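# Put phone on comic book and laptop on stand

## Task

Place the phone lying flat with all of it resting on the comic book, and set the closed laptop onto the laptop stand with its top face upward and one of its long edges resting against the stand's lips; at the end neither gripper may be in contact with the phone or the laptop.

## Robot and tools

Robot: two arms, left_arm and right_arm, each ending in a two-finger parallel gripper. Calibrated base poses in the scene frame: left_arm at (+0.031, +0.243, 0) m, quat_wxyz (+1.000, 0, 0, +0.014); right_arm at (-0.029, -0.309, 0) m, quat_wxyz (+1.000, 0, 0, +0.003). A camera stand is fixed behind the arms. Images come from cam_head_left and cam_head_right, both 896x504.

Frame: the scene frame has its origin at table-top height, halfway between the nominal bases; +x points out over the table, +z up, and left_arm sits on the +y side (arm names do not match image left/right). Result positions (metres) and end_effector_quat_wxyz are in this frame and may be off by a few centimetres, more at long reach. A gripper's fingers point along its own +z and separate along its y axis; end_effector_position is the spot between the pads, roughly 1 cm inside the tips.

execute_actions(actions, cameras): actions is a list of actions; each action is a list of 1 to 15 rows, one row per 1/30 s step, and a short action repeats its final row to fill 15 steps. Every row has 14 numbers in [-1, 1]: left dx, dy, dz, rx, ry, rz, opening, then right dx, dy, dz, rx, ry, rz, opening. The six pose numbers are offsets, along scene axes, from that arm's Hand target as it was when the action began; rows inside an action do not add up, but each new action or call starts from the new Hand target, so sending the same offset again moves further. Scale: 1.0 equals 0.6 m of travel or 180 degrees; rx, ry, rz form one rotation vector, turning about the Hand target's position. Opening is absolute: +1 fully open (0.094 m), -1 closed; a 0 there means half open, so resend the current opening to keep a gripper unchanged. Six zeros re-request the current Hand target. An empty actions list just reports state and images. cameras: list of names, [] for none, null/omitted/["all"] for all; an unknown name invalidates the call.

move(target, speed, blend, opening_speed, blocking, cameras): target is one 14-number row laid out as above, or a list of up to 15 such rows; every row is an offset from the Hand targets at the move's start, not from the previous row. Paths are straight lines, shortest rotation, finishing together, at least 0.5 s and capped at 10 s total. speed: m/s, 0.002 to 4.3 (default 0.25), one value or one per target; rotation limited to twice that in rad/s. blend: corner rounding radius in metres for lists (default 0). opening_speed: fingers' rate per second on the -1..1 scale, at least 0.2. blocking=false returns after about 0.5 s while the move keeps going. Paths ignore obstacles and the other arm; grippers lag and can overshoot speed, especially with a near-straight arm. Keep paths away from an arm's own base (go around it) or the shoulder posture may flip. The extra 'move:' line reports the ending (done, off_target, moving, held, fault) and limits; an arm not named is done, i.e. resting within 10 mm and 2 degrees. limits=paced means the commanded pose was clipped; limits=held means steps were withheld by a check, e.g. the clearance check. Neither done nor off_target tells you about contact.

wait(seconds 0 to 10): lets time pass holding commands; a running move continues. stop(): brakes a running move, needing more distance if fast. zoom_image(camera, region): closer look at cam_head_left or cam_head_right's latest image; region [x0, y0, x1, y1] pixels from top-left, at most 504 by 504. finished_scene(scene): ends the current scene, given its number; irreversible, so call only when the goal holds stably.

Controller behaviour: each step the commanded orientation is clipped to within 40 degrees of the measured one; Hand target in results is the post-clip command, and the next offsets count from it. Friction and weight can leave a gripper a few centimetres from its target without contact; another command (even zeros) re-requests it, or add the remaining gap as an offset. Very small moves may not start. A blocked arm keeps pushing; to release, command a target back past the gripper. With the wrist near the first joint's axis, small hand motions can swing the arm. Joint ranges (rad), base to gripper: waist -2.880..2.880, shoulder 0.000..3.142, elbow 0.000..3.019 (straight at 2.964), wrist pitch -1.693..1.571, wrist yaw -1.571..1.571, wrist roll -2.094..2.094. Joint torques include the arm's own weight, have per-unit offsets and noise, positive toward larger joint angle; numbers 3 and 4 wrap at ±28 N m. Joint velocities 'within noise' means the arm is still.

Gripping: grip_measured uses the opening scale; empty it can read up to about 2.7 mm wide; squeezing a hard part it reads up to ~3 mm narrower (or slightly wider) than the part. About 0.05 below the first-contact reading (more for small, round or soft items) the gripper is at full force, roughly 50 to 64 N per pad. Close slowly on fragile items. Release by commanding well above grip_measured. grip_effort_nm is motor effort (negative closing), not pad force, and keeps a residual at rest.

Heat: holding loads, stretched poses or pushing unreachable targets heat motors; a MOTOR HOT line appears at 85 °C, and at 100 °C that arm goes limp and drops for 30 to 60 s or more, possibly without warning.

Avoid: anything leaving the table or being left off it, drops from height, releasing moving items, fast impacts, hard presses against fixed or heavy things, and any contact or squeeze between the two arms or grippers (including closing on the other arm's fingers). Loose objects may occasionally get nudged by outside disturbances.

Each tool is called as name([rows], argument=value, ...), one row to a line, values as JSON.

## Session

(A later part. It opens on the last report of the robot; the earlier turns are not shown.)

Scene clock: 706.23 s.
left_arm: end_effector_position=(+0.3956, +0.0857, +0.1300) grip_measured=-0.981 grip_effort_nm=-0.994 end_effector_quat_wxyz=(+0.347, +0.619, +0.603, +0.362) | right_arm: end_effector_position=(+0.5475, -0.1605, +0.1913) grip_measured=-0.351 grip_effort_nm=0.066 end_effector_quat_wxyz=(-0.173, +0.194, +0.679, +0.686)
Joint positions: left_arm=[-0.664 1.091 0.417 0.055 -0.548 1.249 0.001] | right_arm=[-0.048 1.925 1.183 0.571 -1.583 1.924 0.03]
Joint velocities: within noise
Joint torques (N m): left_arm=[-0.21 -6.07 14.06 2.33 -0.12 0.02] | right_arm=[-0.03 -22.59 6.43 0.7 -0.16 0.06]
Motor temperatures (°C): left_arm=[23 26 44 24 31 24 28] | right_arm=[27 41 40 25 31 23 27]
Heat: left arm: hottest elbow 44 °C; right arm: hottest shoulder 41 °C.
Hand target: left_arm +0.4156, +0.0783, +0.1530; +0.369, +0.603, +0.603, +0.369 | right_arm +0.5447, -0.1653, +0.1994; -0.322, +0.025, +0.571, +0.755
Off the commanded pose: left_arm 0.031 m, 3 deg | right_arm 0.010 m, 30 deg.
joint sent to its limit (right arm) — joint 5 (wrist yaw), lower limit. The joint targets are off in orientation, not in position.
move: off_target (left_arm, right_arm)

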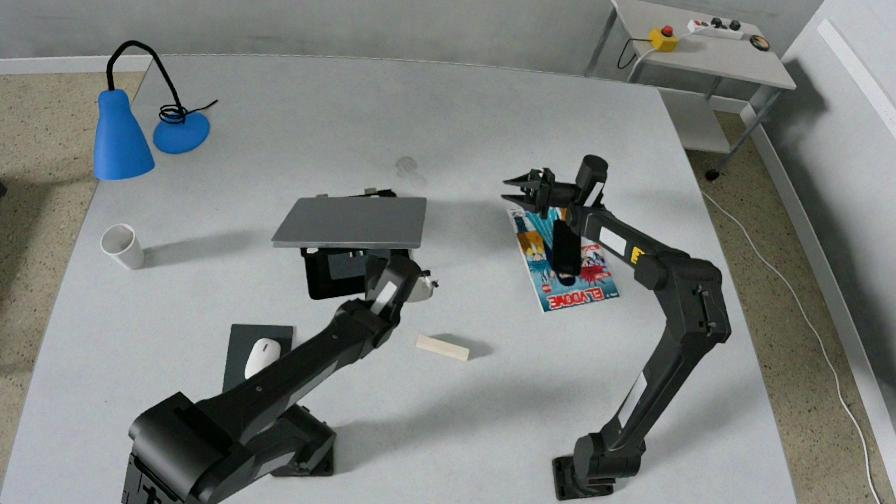

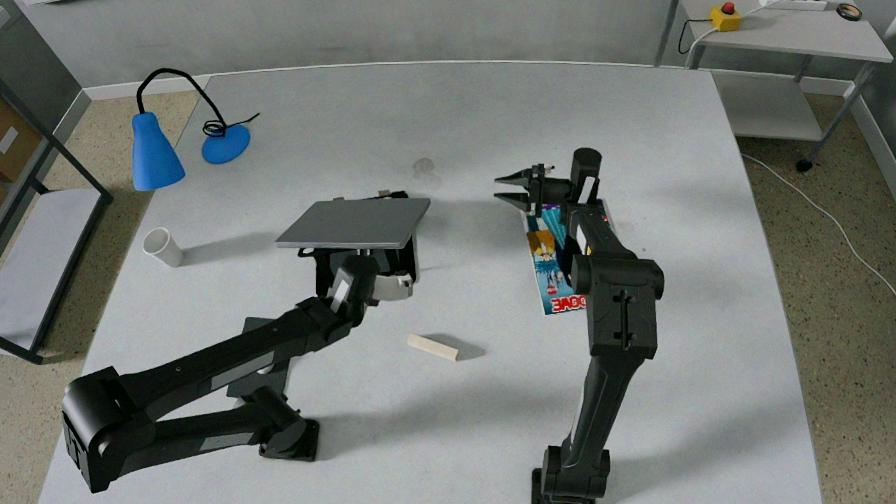

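move([
  [-0.1,0,0.0,0,0,0,-1,0,0,0,0,0,0,-0.35],
  [-0.1,0,0.055,0,0,0,-1,0,0,0,0,0,0,-0.35],
  [-0.035,0,0.055,0,0,0,-1,0,0,0,0,0,0,-0.35],
], speed=0.12)

zoom_image(camera="cam_head_left", region=[340, 230, 440, 290])

zoom_image(camera="cam_head_right", region=[320, 230, 420, 290])

Scene clock: 712.50 s.
left_arm: end_effector_position=(+0.3691, +0.0909, +0.1506) grip_measured=-0.981 grip_effort_nm=-0.989 end_effector_quat_wxyz=(+0.338, +0.625, +0.603, +0.363) | right_arm: end_effector_position=(+0.5475, -0.1605, +0.1913) grip_measured=-0.351 grip_effort_nm=0.071 end_effector_quat_wxyz=(-0.173, +0.194, +0.679, +0.686)
Joint positions: left_arm=[-0.713 0.946 0.416 -0.127 -0.588 1.219 0.001] | right_arm=[-0.048 1.925 1.183 0.571 -1.583 1.924 0.03]
Joint velocities: within noise
Joint torques (N m): left_arm=[0.21 -4.13 17.06 2.33 -0.07 -0.02] | right_arm=[0.03 -22.53 6.42 0.68 -0.16 0.05]
Motor temperatures (°C): left_arm=[23 26 44 24 31 24 28] | right_arm=[27 41 40 25 31 23 27]
Heat: left arm: hottest elbow 44 °C; right arm: hottest shoulder 41 °C.
Hand target: left_arm +0.3945, +0.0782, +0.1860; +0.370, +0.603, +0.603, +0.369 | right_arm +0.5447, -0.1653, +0.1994; -0.322, +0.025, +0.571, +0.755
Off the commanded pose: left_arm 0.045 m, 4 deg | right_arm 0.010 m, 30 deg.
joint sent to its limit (right arm) — joint 5 (wrist yaw), lower limit. The joint targets are off in orientation, not in position.
move: off_target (left_arm, right_arm)

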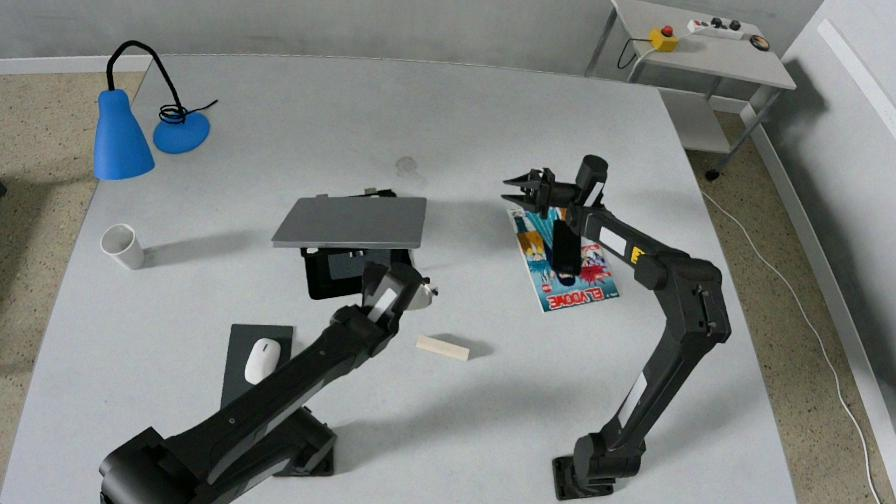

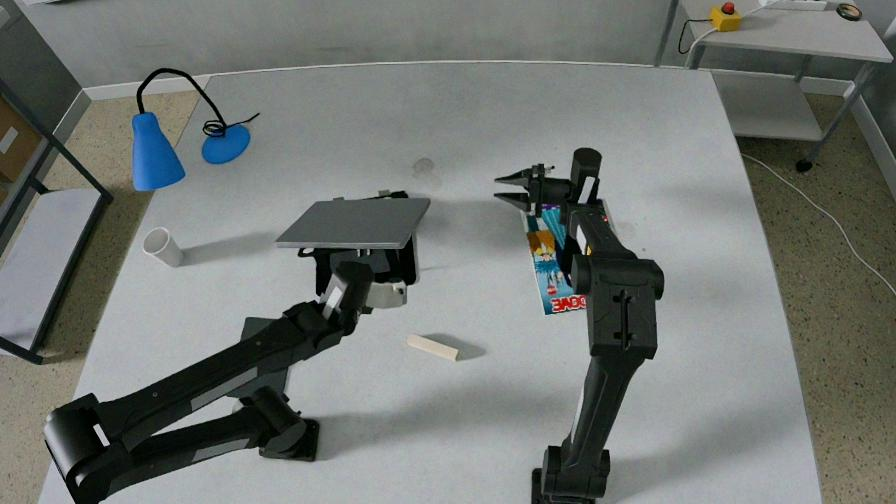

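Scaled by 5.040.

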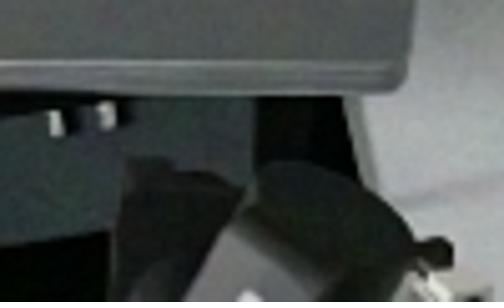

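Scaled by 5.040.

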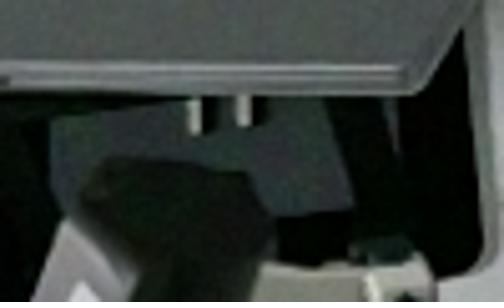

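zoom_image(camera="cam_head_left", region=[355, 240, 405, 270])

zoom_image(camera="cam_head_right", region=[325, 240, 385, 276])

Scaled by 10.080.

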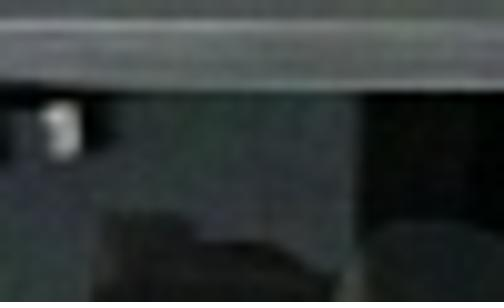

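Scaled by 8.400.

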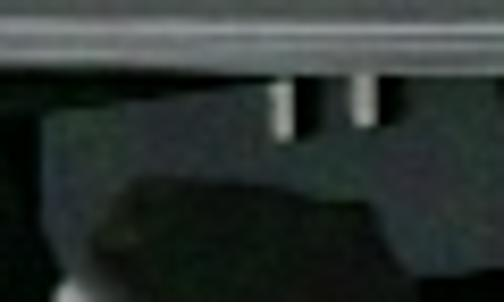

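move(target=[-0.1,0.0,0.15,0,0,0,-0.3,0,0,0,0,0,0,-0.35], speed=0.15)

zoom_image(camera="cam_head_left", region=[310, 200, 460, 300])

zoom_image(camera="cam_head_right", region=[290, 200, 440, 300])

Scene clock: 725.20 s.
left_arm: end_effector_position=(+0.3274, +0.0926, +0.2333) grip_measured=-0.302 grip_effort_nm=0.129 end_effector_quat_wxyz=(+0.334, +0.621, +0.603, +0.373) | right_arm: end_effector_position=(+0.5475, -0.1605, +0.1913) grip_measured=-0.351 grip_effort_nm=0.066 end_effector_quat_wxyz=(-0.173, +0.194, +0.679, +0.686)
Joint positions: left_arm=[-0.846 0.718 0.555 -0.559 -0.715 1.118 0.033] | right_arm=[-0.048 1.925 1.183 0.571 -1.583 1.924 0.03]
Joint velocities: within noise
Joint torques (N m): left_arm=[-2.84 -4.6 18.82 1.16 -0.42 -0.11] | right_arm=[-0.03 -22.53 6.41 0.68 -0.16 0.06]
Motor temperatures (°C): left_arm=[23 26 46 24 30 24 28] | right_arm=[27 40 39 25 31 23 27]
Heat: left arm: hottest elbow 46 °C; right arm: hottest shoulder 40 °C.
Hand target: left_arm +0.3346, +0.0783, +0.2761; +0.370, +0.603, +0.603, +0.369 | right_arm +0.5447, -0.1653, +0.1994; -0.322, +0.025, +0.571, +0.755
Off the commanded pose: left_arm 0.046 m, 5 deg | right_arm 0.010 m, 30 deg.
joint sent to its limit (right arm) — joint 5 (wrist yaw), lower limit. The joint targets are off in orientation, not in position.
move: off_target (left_arm, right_arm)

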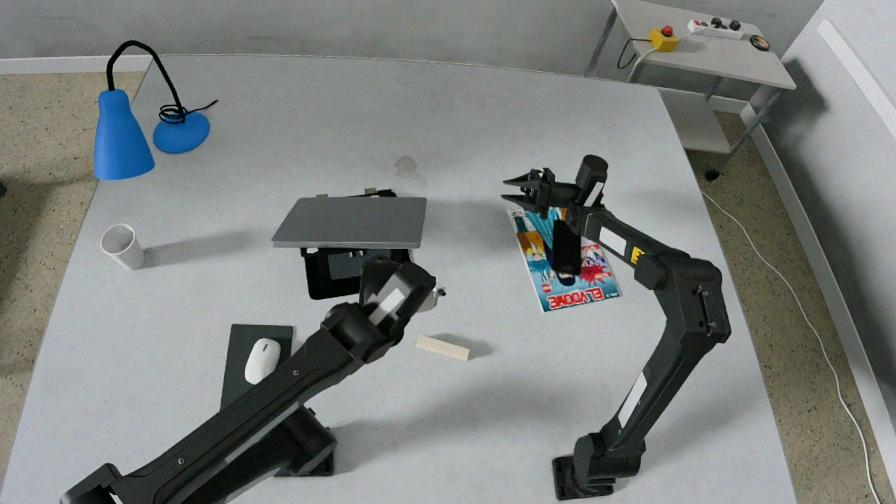

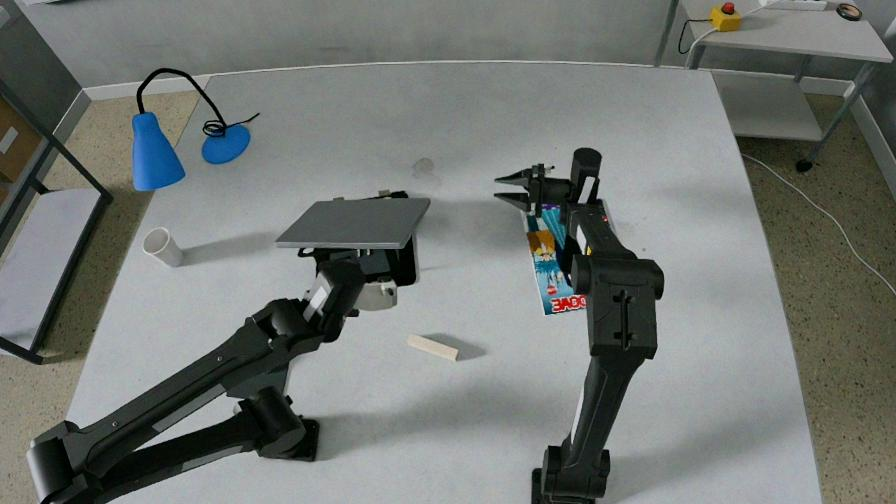

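Scaled by 3.360.

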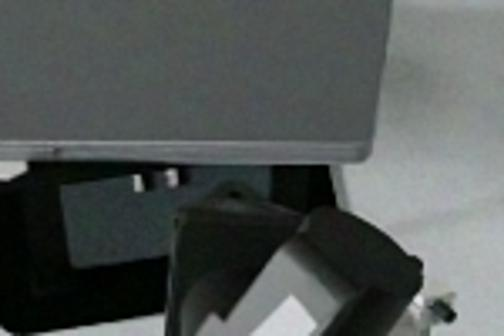

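Scaled by 3.360.

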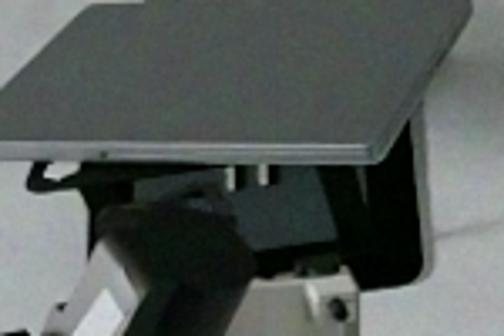

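move([
  [0.05,-0.005,-0.15,0,0,0,-1,0,0,0,0,0,0,-0.35],
  [0.126,-0.005,-0.188,0,0,0,-1,0,0,0,0,0,0,-0.35],
], speed=0.1)

zoom_image(camera="cam_head_left", region=[230, 150, 530, 320])

zoom_image(camera="cam_head_left", region=[310, 200, 460, 300])

zoom_image(camera="cam_head_right", region=[290, 200, 440, 300])

Scene clock: 735.43 s.
left_arm: end_effector_position=(+0.4021, +0.0743, +0.1568) grip_measured=-0.981 grip_effort_nm=-0.994 end_effector_quat_wxyz=(+0.361, +0.611, +0.602, +0.364) | right_arm: end_effector_position=(+0.5475, -0.1605, +0.1913) grip_measured=-0.351 grip_effort_nm=0.066 end_effector_quat_wxyz=(-0.173, +0.194, +0.679, +0.686)
Joint positions: left_arm=[-0.683 1.064 0.47 0 -0.563 1.236 0.001] | right_arm=[-0.048 1.925 1.183 0.571 -1.583 1.924 0.03]
Joint velocities: within noise
Joint torques (N m): left_arm=[0.03 -5.83 11.12 2.41 -0.1 0.08] | right_arm=[0.09 -22.53 6.39 0.68 -0.16 0.06]
Motor temperatures (°C): left_arm=[23 26 47 24 30 24 28] | right_arm=[27 40 39 25 30 23 27]
Heat: left arm: hottest elbow 47 °C; right arm: hottest shoulder 40 °C.
Hand target: left_arm +0.4102, +0.0752, +0.1632; +0.370, +0.603, +0.603, +0.369 | right_arm +0.5447, -0.1653, +0.1994; -0.322, +0.025, +0.571, +0.755
Off the commanded pose: left_arm 0.010 m, 1 deg | right_arm 0.010 m, 30 deg.
joint sent to its limit (right arm) — joint 5 (wrist yaw), lower limit. The joint targets are off in orientation, not in position.
move: off_target (right_arm)

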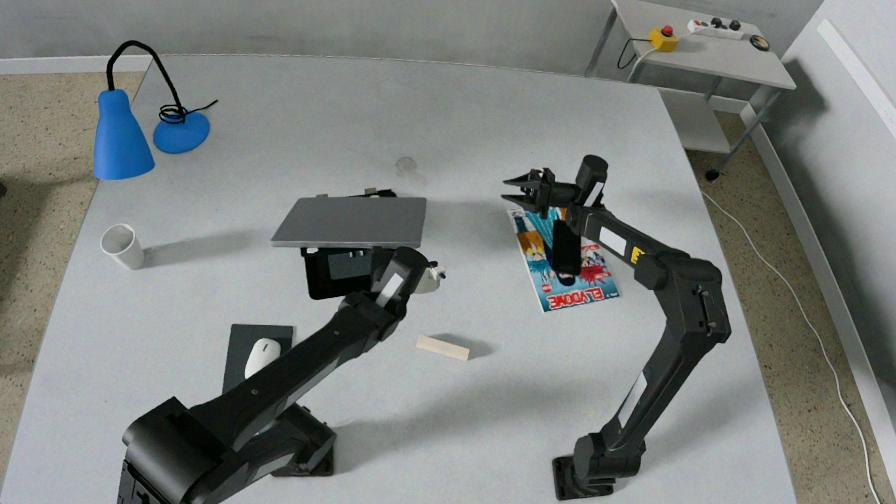

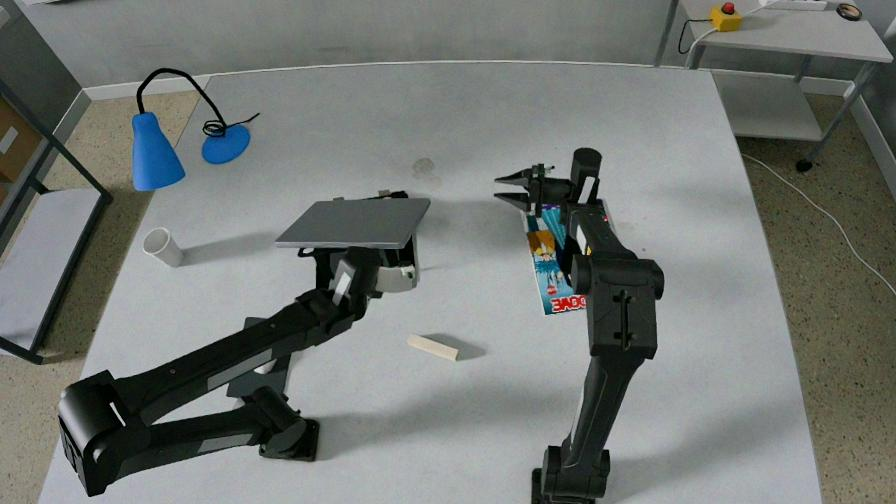

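Scaled by 1.680.

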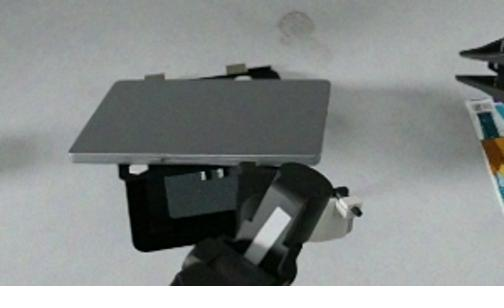

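Scaled by 3.360.

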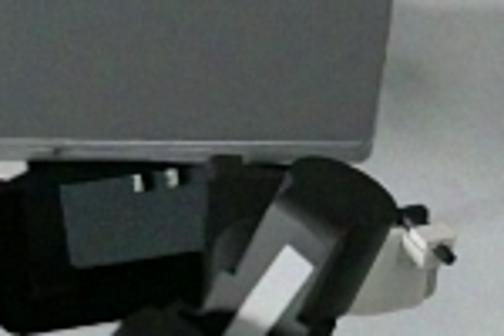

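Scaled by 3.360.

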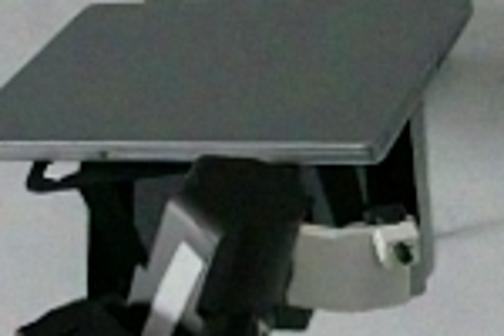

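move(target=[0.04,0,-0.018,0,0,0,-1,0,0,0,0,0,0,-0.35], speed=0.06)

zoom_image(camera="cam_head_left", region=[230, 150, 530, 320])

zoom_image(camera="cam_head_left", region=[310, 200, 460, 300])

zoom_image(camera="cam_head_right", region=[290, 200, 440, 300])

Scene clock: 739.03 s.
left_arm: end_effector_position=(+0.4191, +0.0785, +0.1371) grip_measured=-0.981 grip_effort_nm=-0.989 end_effector_quat_wxyz=(+0.355, +0.615, +0.603, +0.363) | right_arm: end_effector_position=(+0.5475, -0.1605, +0.1913) grip_measured=-0.351 grip_effort_nm=0.066 end_effector_quat_wxyz=(-0.173, +0.194, +0.679, +0.686)
Joint positions: left_arm=[-0.635 1.153 0.47 0.089 -0.523 1.266 0.001] | right_arm=[-0.048 1.925 1.183 0.571 -1.583 1.924 0.03]
Joint velocities: within noise
Joint torques (N m): left_arm=[-0.91 -7.18 12.78 2.5 -0.11 0.01] | right_arm=[0.03 -22.53 6.41 0.68 -0.17 0.06]
Motor temperatures (°C): left_arm=[23 26 46 24 30 24 28] | right_arm=[27 40 39 25 30 23 27]
Heat: left arm: hottest elbow 46 °C; right arm: hottest shoulder 40 °C.
Hand target: left_arm +0.4342, +0.0752, +0.1524; +0.370, +0.603, +0.603, +0.369 | right_arm +0.5447, -0.1653, +0.1994; -0.322, +0.025, +0.571, +0.755
Off the commanded pose: left_arm 0.022 m, 2 deg | right_arm 0.010 m, 30 deg.
joint sent to its limit (right arm) — joint 5 (wrist yaw), lower limit. The joint targets are off in orientation, not in position.
move: off_target (left_arm, right_arm)

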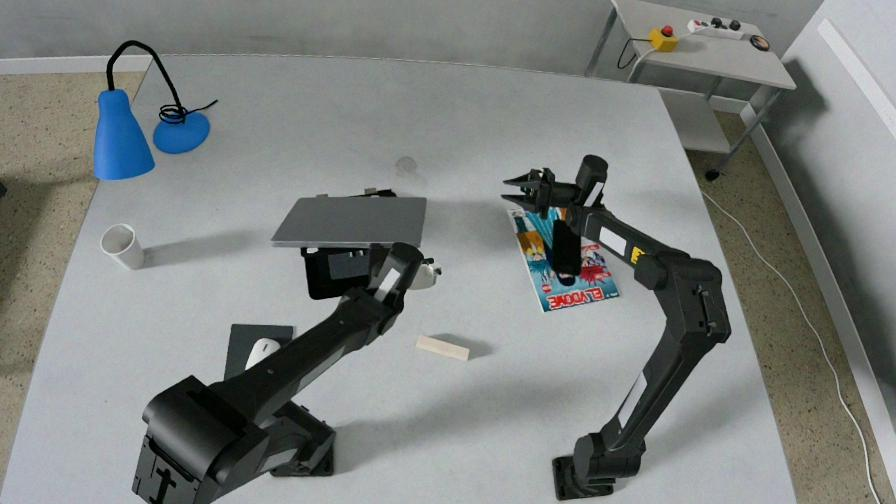

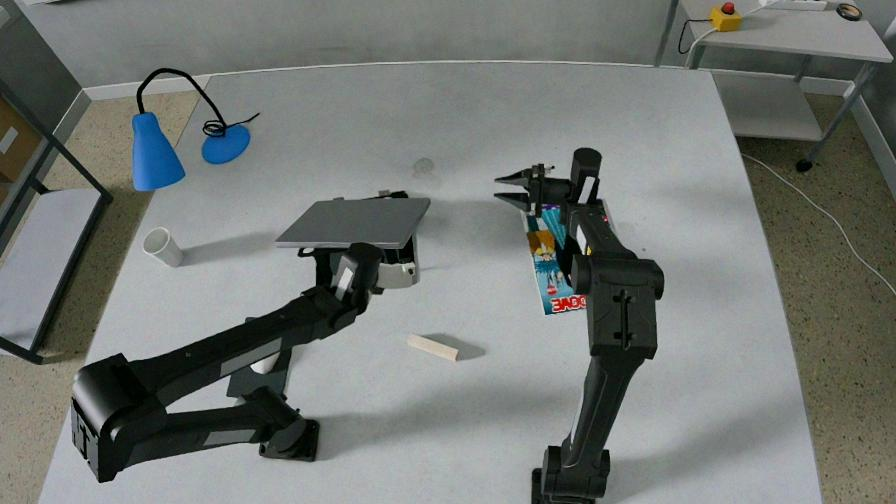

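Scaled by 1.680.

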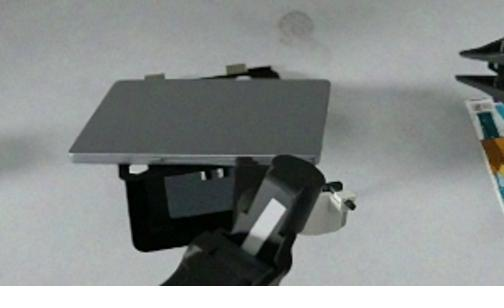

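Scaled by 3.360.

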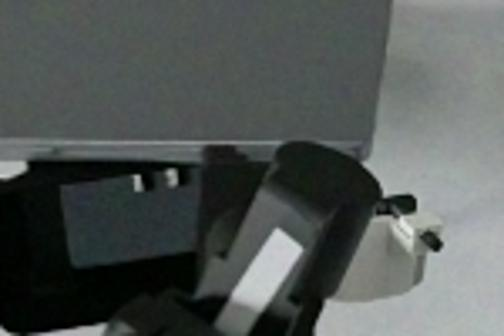

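Scaled by 3.360.

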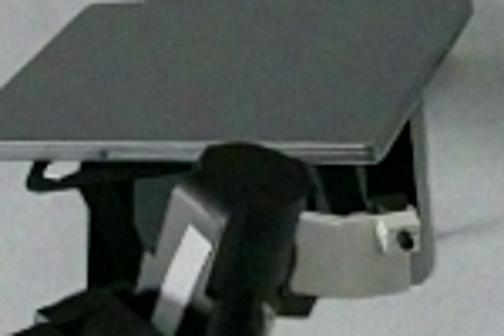

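move(target=[0.04,0,0.01,0,0,0,-1,0,0,0,0,0,0,-0.35], speed=0.06)

zoom_image(camera="cam_head_left", region=[230, 150, 530, 320])

zoom_image(camera="cam_head_left", region=[310, 200, 460, 300])

Scene clock: 742.23 s.
left_arm: end_effector_position=(+0.4278, +0.0862, +0.1251) grip_measured=-0.981 grip_effort_nm=-0.989 end_effector_quat_wxyz=(+0.338, +0.625, +0.606, +0.358) | right_arm: end_effector_position=(+0.5475, -0.1605, +0.1913) grip_measured=-0.351 grip_effort_nm=0.066 end_effector_quat_wxyz=(-0.173, +0.194, +0.679, +0.686)
Joint positions: left_arm=[-0.596 1.192 0.48 0.089 -0.489 1.29 0.001] | right_arm=[-0.048 1.925 1.183 0.571 -1.583 1.924 0.03]
Joint velocities: within noise
Joint torques (N m): left_arm=[-0.38 -8 16.2 2.62 -0.12 0.08] | right_arm=[0.03 -22.59 6.42 0.7 -0.17 0.06]
Motor temperatures (°C): left_arm=[23 26 46 24 30 23 28] | right_arm=[27 40 39 25 30 23 27]
Heat: left arm: hottest elbow 46 °C; right arm: hottest shoulder 40 °C.
Hand target: left_arm +0.4581, +0.0754, +0.1582; +0.369, +0.603, +0.603, +0.369 | right_arm +0.5447, -0.1653, +0.1994; -0.322, +0.025, +0.571, +0.755
Off the commanded pose: left_arm 0.046 m, 5 deg | right_arm 0.010 m, 30 deg.
joint sent to its limit (right arm) — joint 5 (wrist yaw), lower limit. The joint targets are off in orientation, not in position.
move: off_target (left_arm, right_arm)

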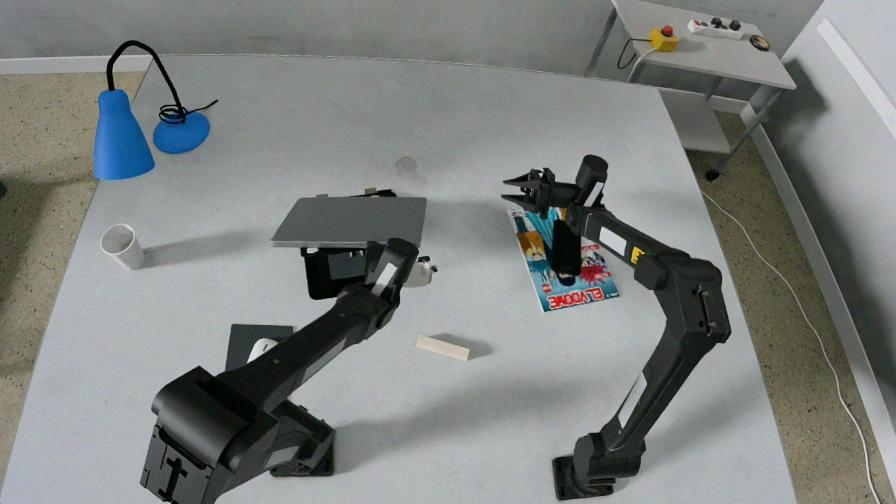

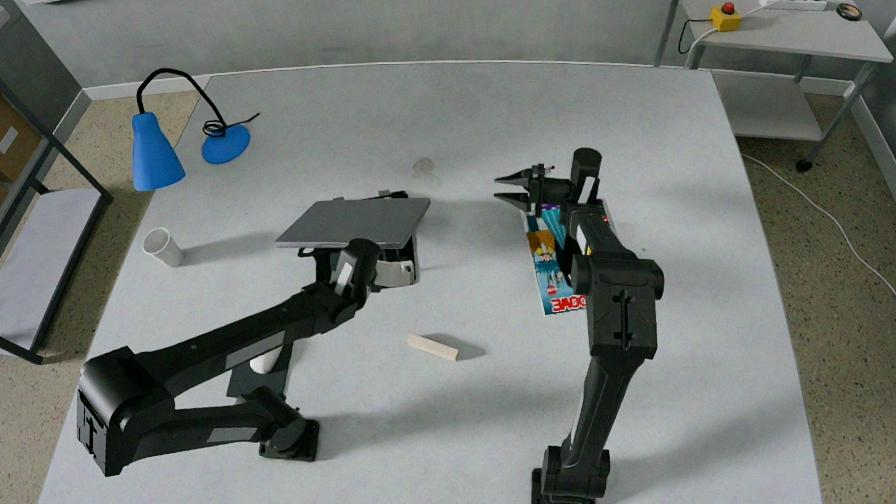

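Scaled by 1.680.

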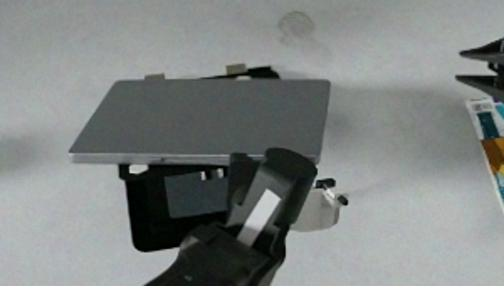

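Scaled by 3.360.

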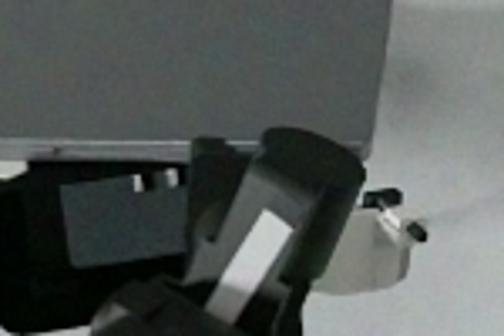

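move([
  [-0.15,0,0.0,0,0,0,-1,0,0,0,0,0,0,-0.35],
  [-0.2,0.14,0.13,0,0,0,-1,0,0,0,0,0,0,-0.35],
  [-0.18,0.14,0.05,0,0,0,0,0,0,0,0,0,0,-0.35],
], speed=0.12)

zoom_image(camera="cam_head_left", region=[230, 150, 530, 320])

zoom_image(camera="cam_head_left", region=[310, 200, 460, 300])

Scene clock: 754.17 s.
left_arm: end_effector_position=(+0.3472, +0.1558, +0.1906) grip_measured=-0.003 grip_effort_nm=0.129 end_effector_quat_wxyz=(+0.370, +0.606, +0.602, +0.365) | right_arm: end_effector_position=(+0.5475, -0.1605, +0.1913) grip_measured=-0.351 grip_effort_nm=0.066 end_effector_quat_wxyz=(-0.173, +0.194, +0.679, +0.686)
Joint positions: left_arm=[-0.511 0.604 0.355 -0.277 -0.416 1.338 0.047] | right_arm=[-0.048 1.925 1.183 0.571 -1.583 1.924 0.03]
Joint velocities: within noise
Joint torques (N m): left_arm=[-0.5 -1.14 10.95 2.54 0.01 0.01] | right_arm=[-0.03 -22.53 6.42 0.68 -0.16 0.06]
Motor temperatures (°C): left_arm=[23 26 44 24 30 23 28] | right_arm=[26 39 38 25 30 23 26]
Heat: left arm: hottest elbow 44 °C; right arm: hottest shoulder 39 °C.
Hand target: left_arm +0.3501, +0.1593, +0.1882; +0.369, +0.603, +0.603, +0.369 | right_arm +0.5447, -0.1653, +0.1994; -0.322, +0.025, +0.571, +0.755
Off the commanded pose: left_arm 0.005 m, 1 deg | right_arm 0.010 m, 30 deg.
joint sent to its limit (right arm) — joint 5 (wrist yaw), lower limit. The joint targets are off in orientation, not in position.
move: off_target (right_arm)

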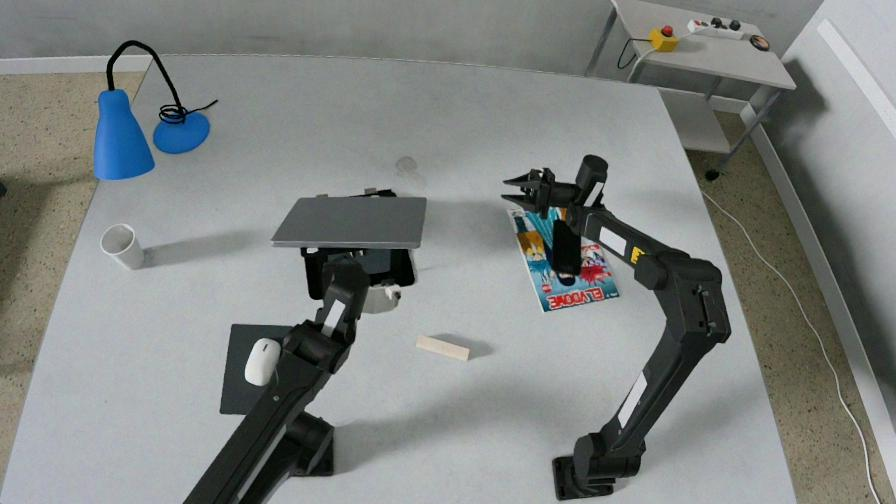

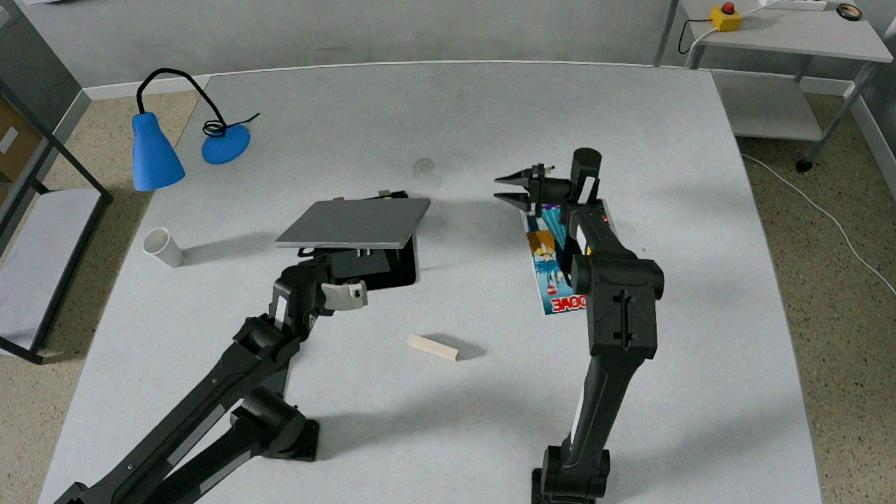

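Scaled by 1.680.

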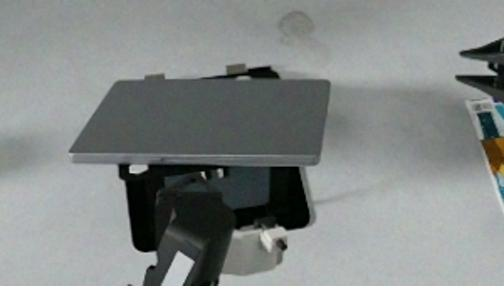

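Scaled by 3.360.

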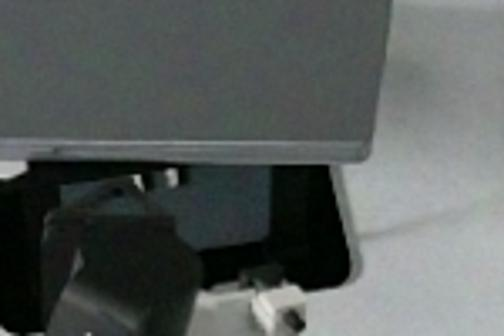

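move([
  [0.03,0.005,-0.03,0,0,0,0,0,0,0,0,0,0,-0.35],
  [0.085,0.005,-0.042,0,0,0,0,0,0,0,0,0,0,-0.35],
], speed=0.08)

zoom_image(camera="cam_head_left", region=[230, 150, 530, 320])

zoom_image(camera="cam_head_left", region=[290, 200, 440, 300])

zoom_image(camera="cam_head_right", region=[270, 200, 420, 300])

Scene clock: 758.93 s.
left_arm: end_effector_position=(+0.3890, +0.1613, +0.1485) grip_measured=-0.002 grip_effort_nm=0.129 end_effector_quat_wxyz=(+0.358, +0.613, +0.605, +0.360) | right_arm: end_effector_position=(+0.5475, -0.1605, +0.1913) grip_measured=-0.351 grip_effort_nm=0.066 end_effector_quat_wxyz=(-0.173, +0.194, +0.679, +0.686)
Joint positions: left_arm=[-0.4 0.863 0.338 -0.01 -0.319 1.395 0.047] | right_arm=[-0.048 1.925 1.183 0.571 -1.583 1.924 0.03]
Joint velocities: within noise
Joint torques (N m): left_arm=[-0.56 -3.84 13.14 2.58 0.01 0.02] | right_arm=[-0.03 -22.53 6.42 0.68 -0.17 0.06]
Motor temperatures (°C): left_arm=[23 26 44 24 30 23 28] | right_arm=[26 39 38 25 30 23 26]
Heat: left arm: hottest elbow 44 °C; right arm: hottest shoulder 39 °C.
Hand target: left_arm +0.4012, +0.1623, +0.1631; +0.370, +0.603, +0.603, +0.369 | right_arm +0.5447, -0.1653, +0.1994; -0.322, +0.025, +0.571, +0.755
Off the commanded pose: left_arm 0.019 m, 2 deg | right_arm 0.010 m, 30 deg.
joint sent to its limit (right arm) — joint 5 (wrist yaw), lower limit. The joint targets are off in orientation, not in position.
move: off_target (left_arm, right_arm)

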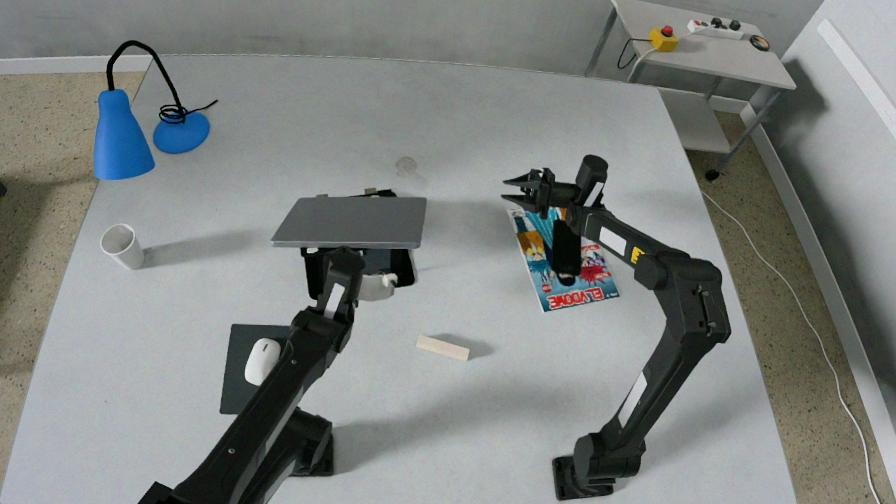

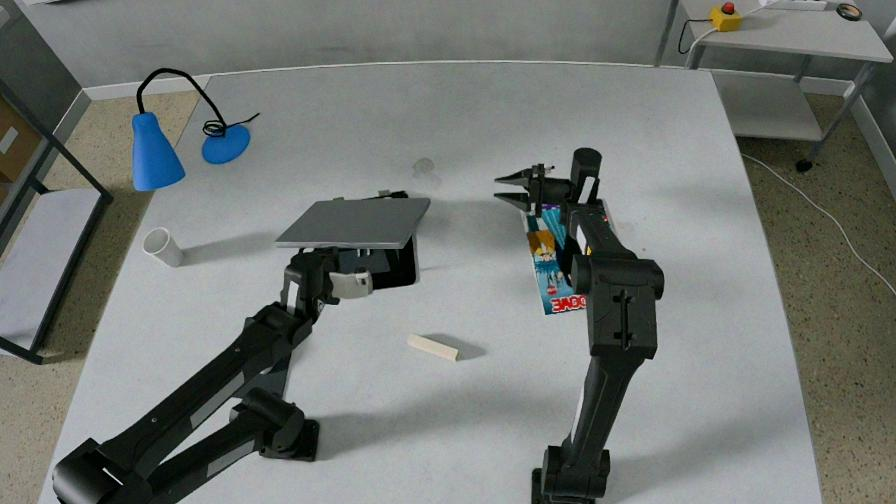

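Scaled by 1.680.

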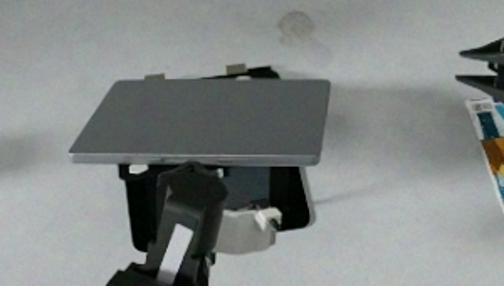

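Scaled by 3.360.

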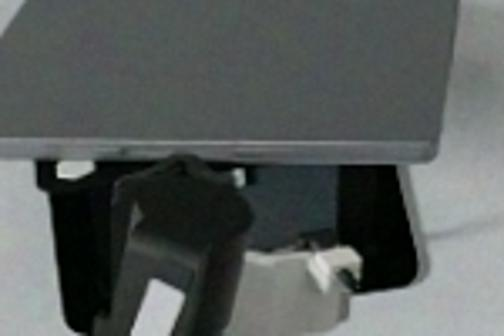

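Scaled by 3.360.

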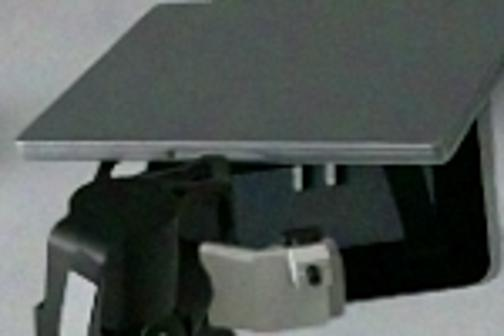

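move([
  [-0.06,0,0.02,0,0,0,0,0,0,0,0,0,0,-0.35],
  [-0.06,0,0.09,0,0,0,0,0,0,0,0,0,0,-0.35],
  [0.01,0,0.05,0,0,0,0,0,0,0,0,0,0,-0.35],
], speed=0.08)

zoom_image(camera="cam_head_left", region=[290, 200, 440, 300])

zoom_image(camera="cam_head_right", region=[270, 200, 420, 300])

Scene clock: 765.57 s.
left_arm: end_effector_position=(+0.3792, +0.1667, +0.1525) grip_measured=-0.002 grip_effort_nm=0.129 end_effector_quat_wxyz=(+0.339, +0.624, +0.610, +0.351) | right_arm: end_effector_position=(+0.5475, -0.1605, +0.1913) grip_measured=-0.351 grip_effort_nm=0.071 end_effector_quat_wxyz=(-0.173, +0.194, +0.679, +0.686)
Joint positions: left_arm=[-0.393 0.807 0.355 -0.13 -0.313 1.4 0.047] | right_arm=[-0.048 1.925 1.183 0.571 -1.583 1.924 0.03]
Joint velocities: within noise
Joint torques (N m): left_arm=[-0.44 -3.02 17.81 2.44 0.01 -0.04] | right_arm=[0.03 -22.48 6.42 0.69 -0.16 0.06]
Motor temperatures (°C): left_arm=[23 26 44 24 30 23 28] | right_arm=[26 39 38 25 29 23 26]
Heat: left arm: hottest elbow 44 °C; right arm: hottest shoulder 39 °C.
Hand target: left_arm +0.4071, +0.1623, +0.1931; +0.370, +0.603, +0.603, +0.369 | right_arm +0.5447, -0.1653, +0.1994; -0.322, +0.025, +0.571, +0.755
Off the commanded pose: left_arm 0.050 m, 5 deg | right_arm 0.010 m, 30 deg.
joint sent to its limit (right arm) — joint 5 (wrist yaw), lower limit. The joint targets are off in orientation, not in position.
move: off_target (left_arm, right_arm)

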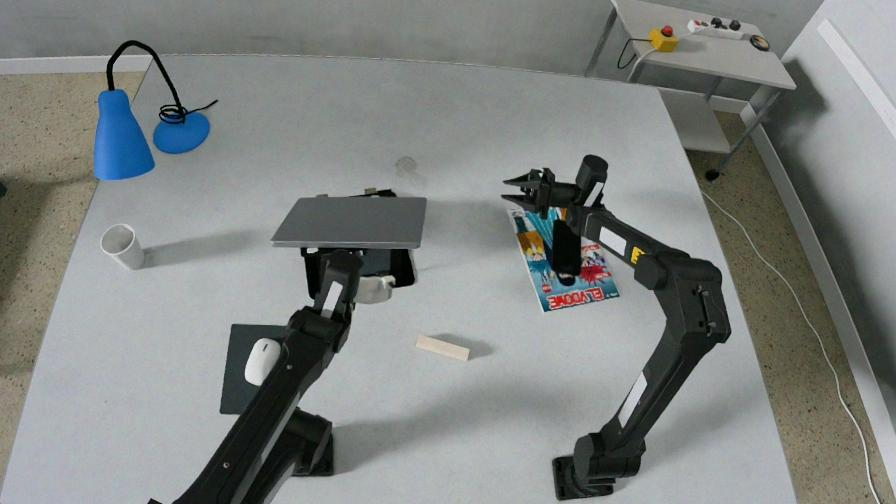

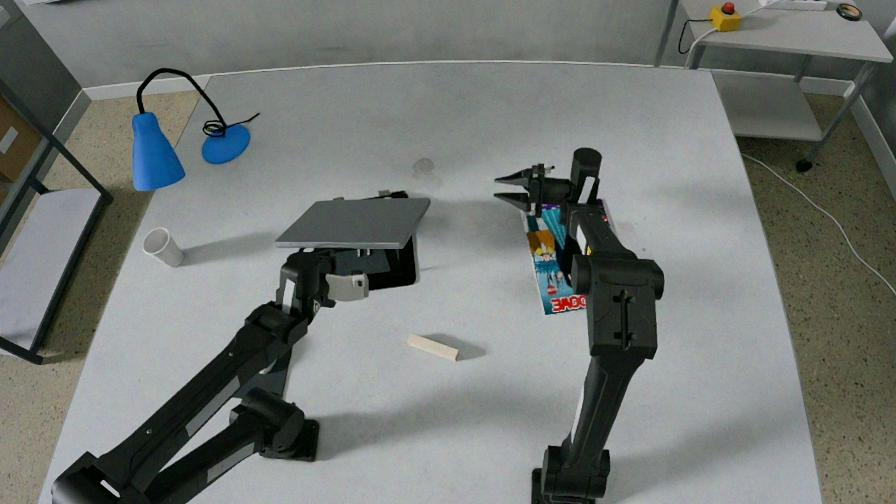

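Scaled by 3.360.

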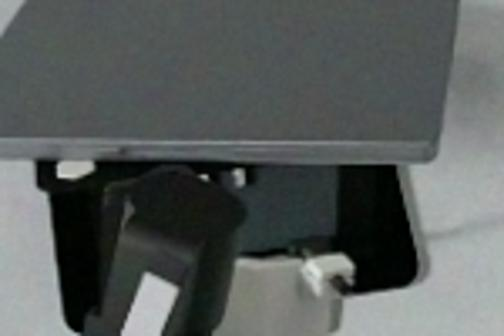

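Scaled by 3.360.

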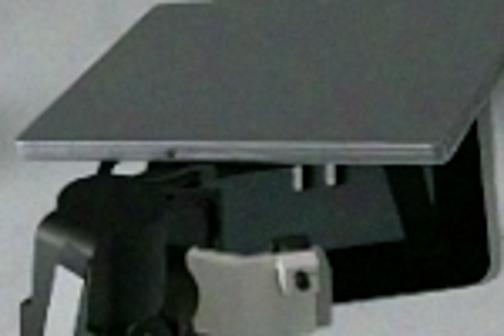

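move([
  [-0.12,0,0.04,0,0,0,0,0,0,0,0,0,0,-0.35],
  [-0.13,0,0.17,0,0,0,0,0,0,0,0,0,0,-0.35],
], speed=0.15, cameras=[])

move([
  [0.05,0,-0.12,0,0,0,0,0,0,0,0,0,0,-0.35],
  [0.115,0,-0.18,0,0,0,0,0,0,0,0,0,0,-0.35],
], speed=0.1)

zoom_image(camera="cam_head_left", region=[290, 200, 440, 300])

zoom_image(camera="cam_head_right", region=[270, 200, 420, 300])

Scene clock: 772.03 s.
left_arm: end_effector_position=(+0.3232, +0.1702, +0.2528) grip_measured=-0.002 grip_effort_nm=0.134 end_effector_quat_wxyz=(+0.339, +0.618, +0.608, +0.364) | right_arm: end_effector_position=(+0.5475, -0.1605, +0.1913) grip_measured=-0.351 grip_effort_nm=0.066 end_effector_quat_wxyz=(-0.173, +0.194, +0.679, +0.686)
Joint positions: left_arm=[-0.52 0.485 0.524 -0.63 -0.442 1.334 0.047] | right_arm=[-0.048 1.925 1.183 0.571 -1.583 1.924 0.03]
Joint velocities: within noise
Joint torques (N m): left_arm=[-2.84 -1.55 19 1.29 -0.29 -0.18] | right_arm=[-0.03 -22.53 6.41 0.68 -0.17 0.06]
Motor temperatures (°C): left_arm=[23 26 45 24 30 23 28] | right_arm=[26 39 38 25 29 23 26]
Heat: left arm: hottest elbow 45 °C; right arm: hottest shoulder 39 °C.
Hand target: left_arm +0.3291, +0.1623, +0.2950; +0.369, +0.603, +0.603, +0.369 | right_arm +0.5447, -0.1653, +0.1994; -0.322, +0.025, +0.571, +0.755
Off the commanded pose: left_arm 0.043 m, 4 deg | right_arm 0.010 m, 30 deg.
joint sent to its limit (right arm) — joint 5 (wrist yaw), lower limit. The joint targets are off in orientation, not in position.
move: off_target (left_arm, right_arm)
No camera images: "cameras" was empty.

Scene clock: 774.20 s.
left_arm: end_effector_position=(+0.3959, +0.1576, +0.1906) grip_measured=-0.002 grip_effort_nm=0.129 end_effector_quat_wxyz=(+0.371, +0.606, +0.602, +0.365) | right_arm: end_effector_position=(+0.5475, -0.1605, +0.1913) grip_measured=-0.351 grip_effort_nm=0.061 end_effector_quat_wxyz=(-0.173, +0.194, +0.679, +0.686)
Joint positions: left_arm=[-0.404 0.804 0.416 -0.117 -0.322 1.393 0.047] | right_arm=[-0.048 1.925 1.183 0.571 -1.583 1.924 0.03]
Joint velocities: within noise
Joint torques (N m): left_arm=[-0.26 -3.66 10.55 2.32 0.03 0.03] | right_arm=[0.03 -22.53 6.42 0.68 -0.16 0.05]
Motor temperatures (°C): left_arm=[23 26 45 24 30 23 28] | right_arm=[26 39 38 25 29 23 26]
Heat: left arm: hottest elbow 45 °C; right arm: hottest shoulder 39 °C.
Hand target: left_arm +0.3981, +0.1623, +0.1870; +0.369, +0.603, +0.603, +0.369 | right_arm +0.5447, -0.1653, +0.1994; -0.322, +0.025, +0.571, +0.755
Off the commanded pose: left_arm 0.006 m, 1 deg | right_arm 0.010 m, 30 deg.
joint sent to its limit (right arm) — joint 5 (wrist yaw), lower limit. The joint targets are off in orientation, not in position.
move: off_target (right_arm)

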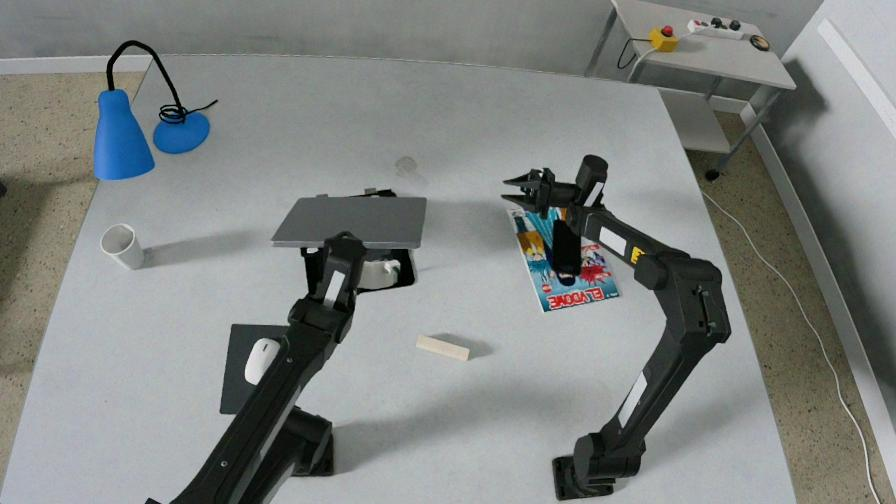

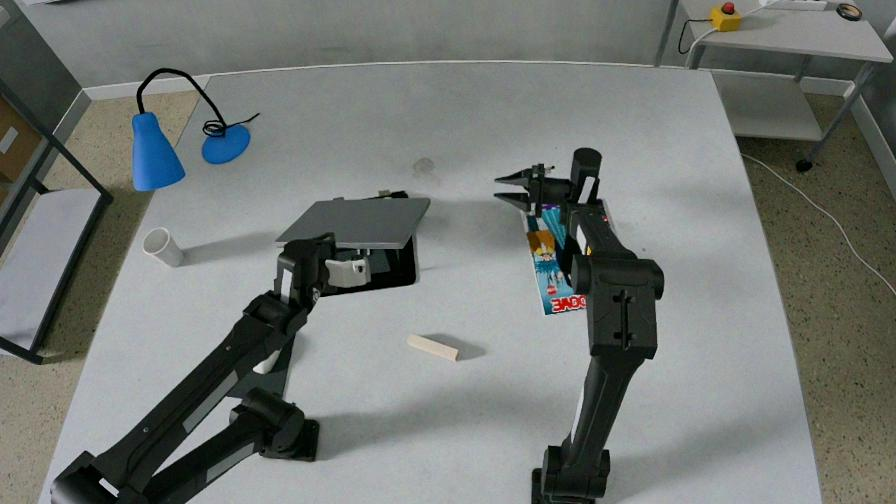

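Scaled by 3.360.

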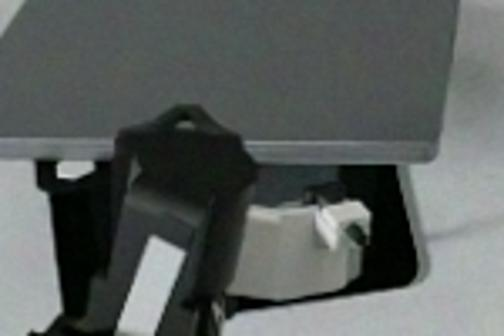

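Scaled by 3.360.

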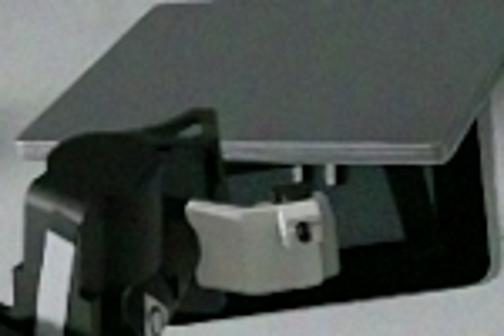

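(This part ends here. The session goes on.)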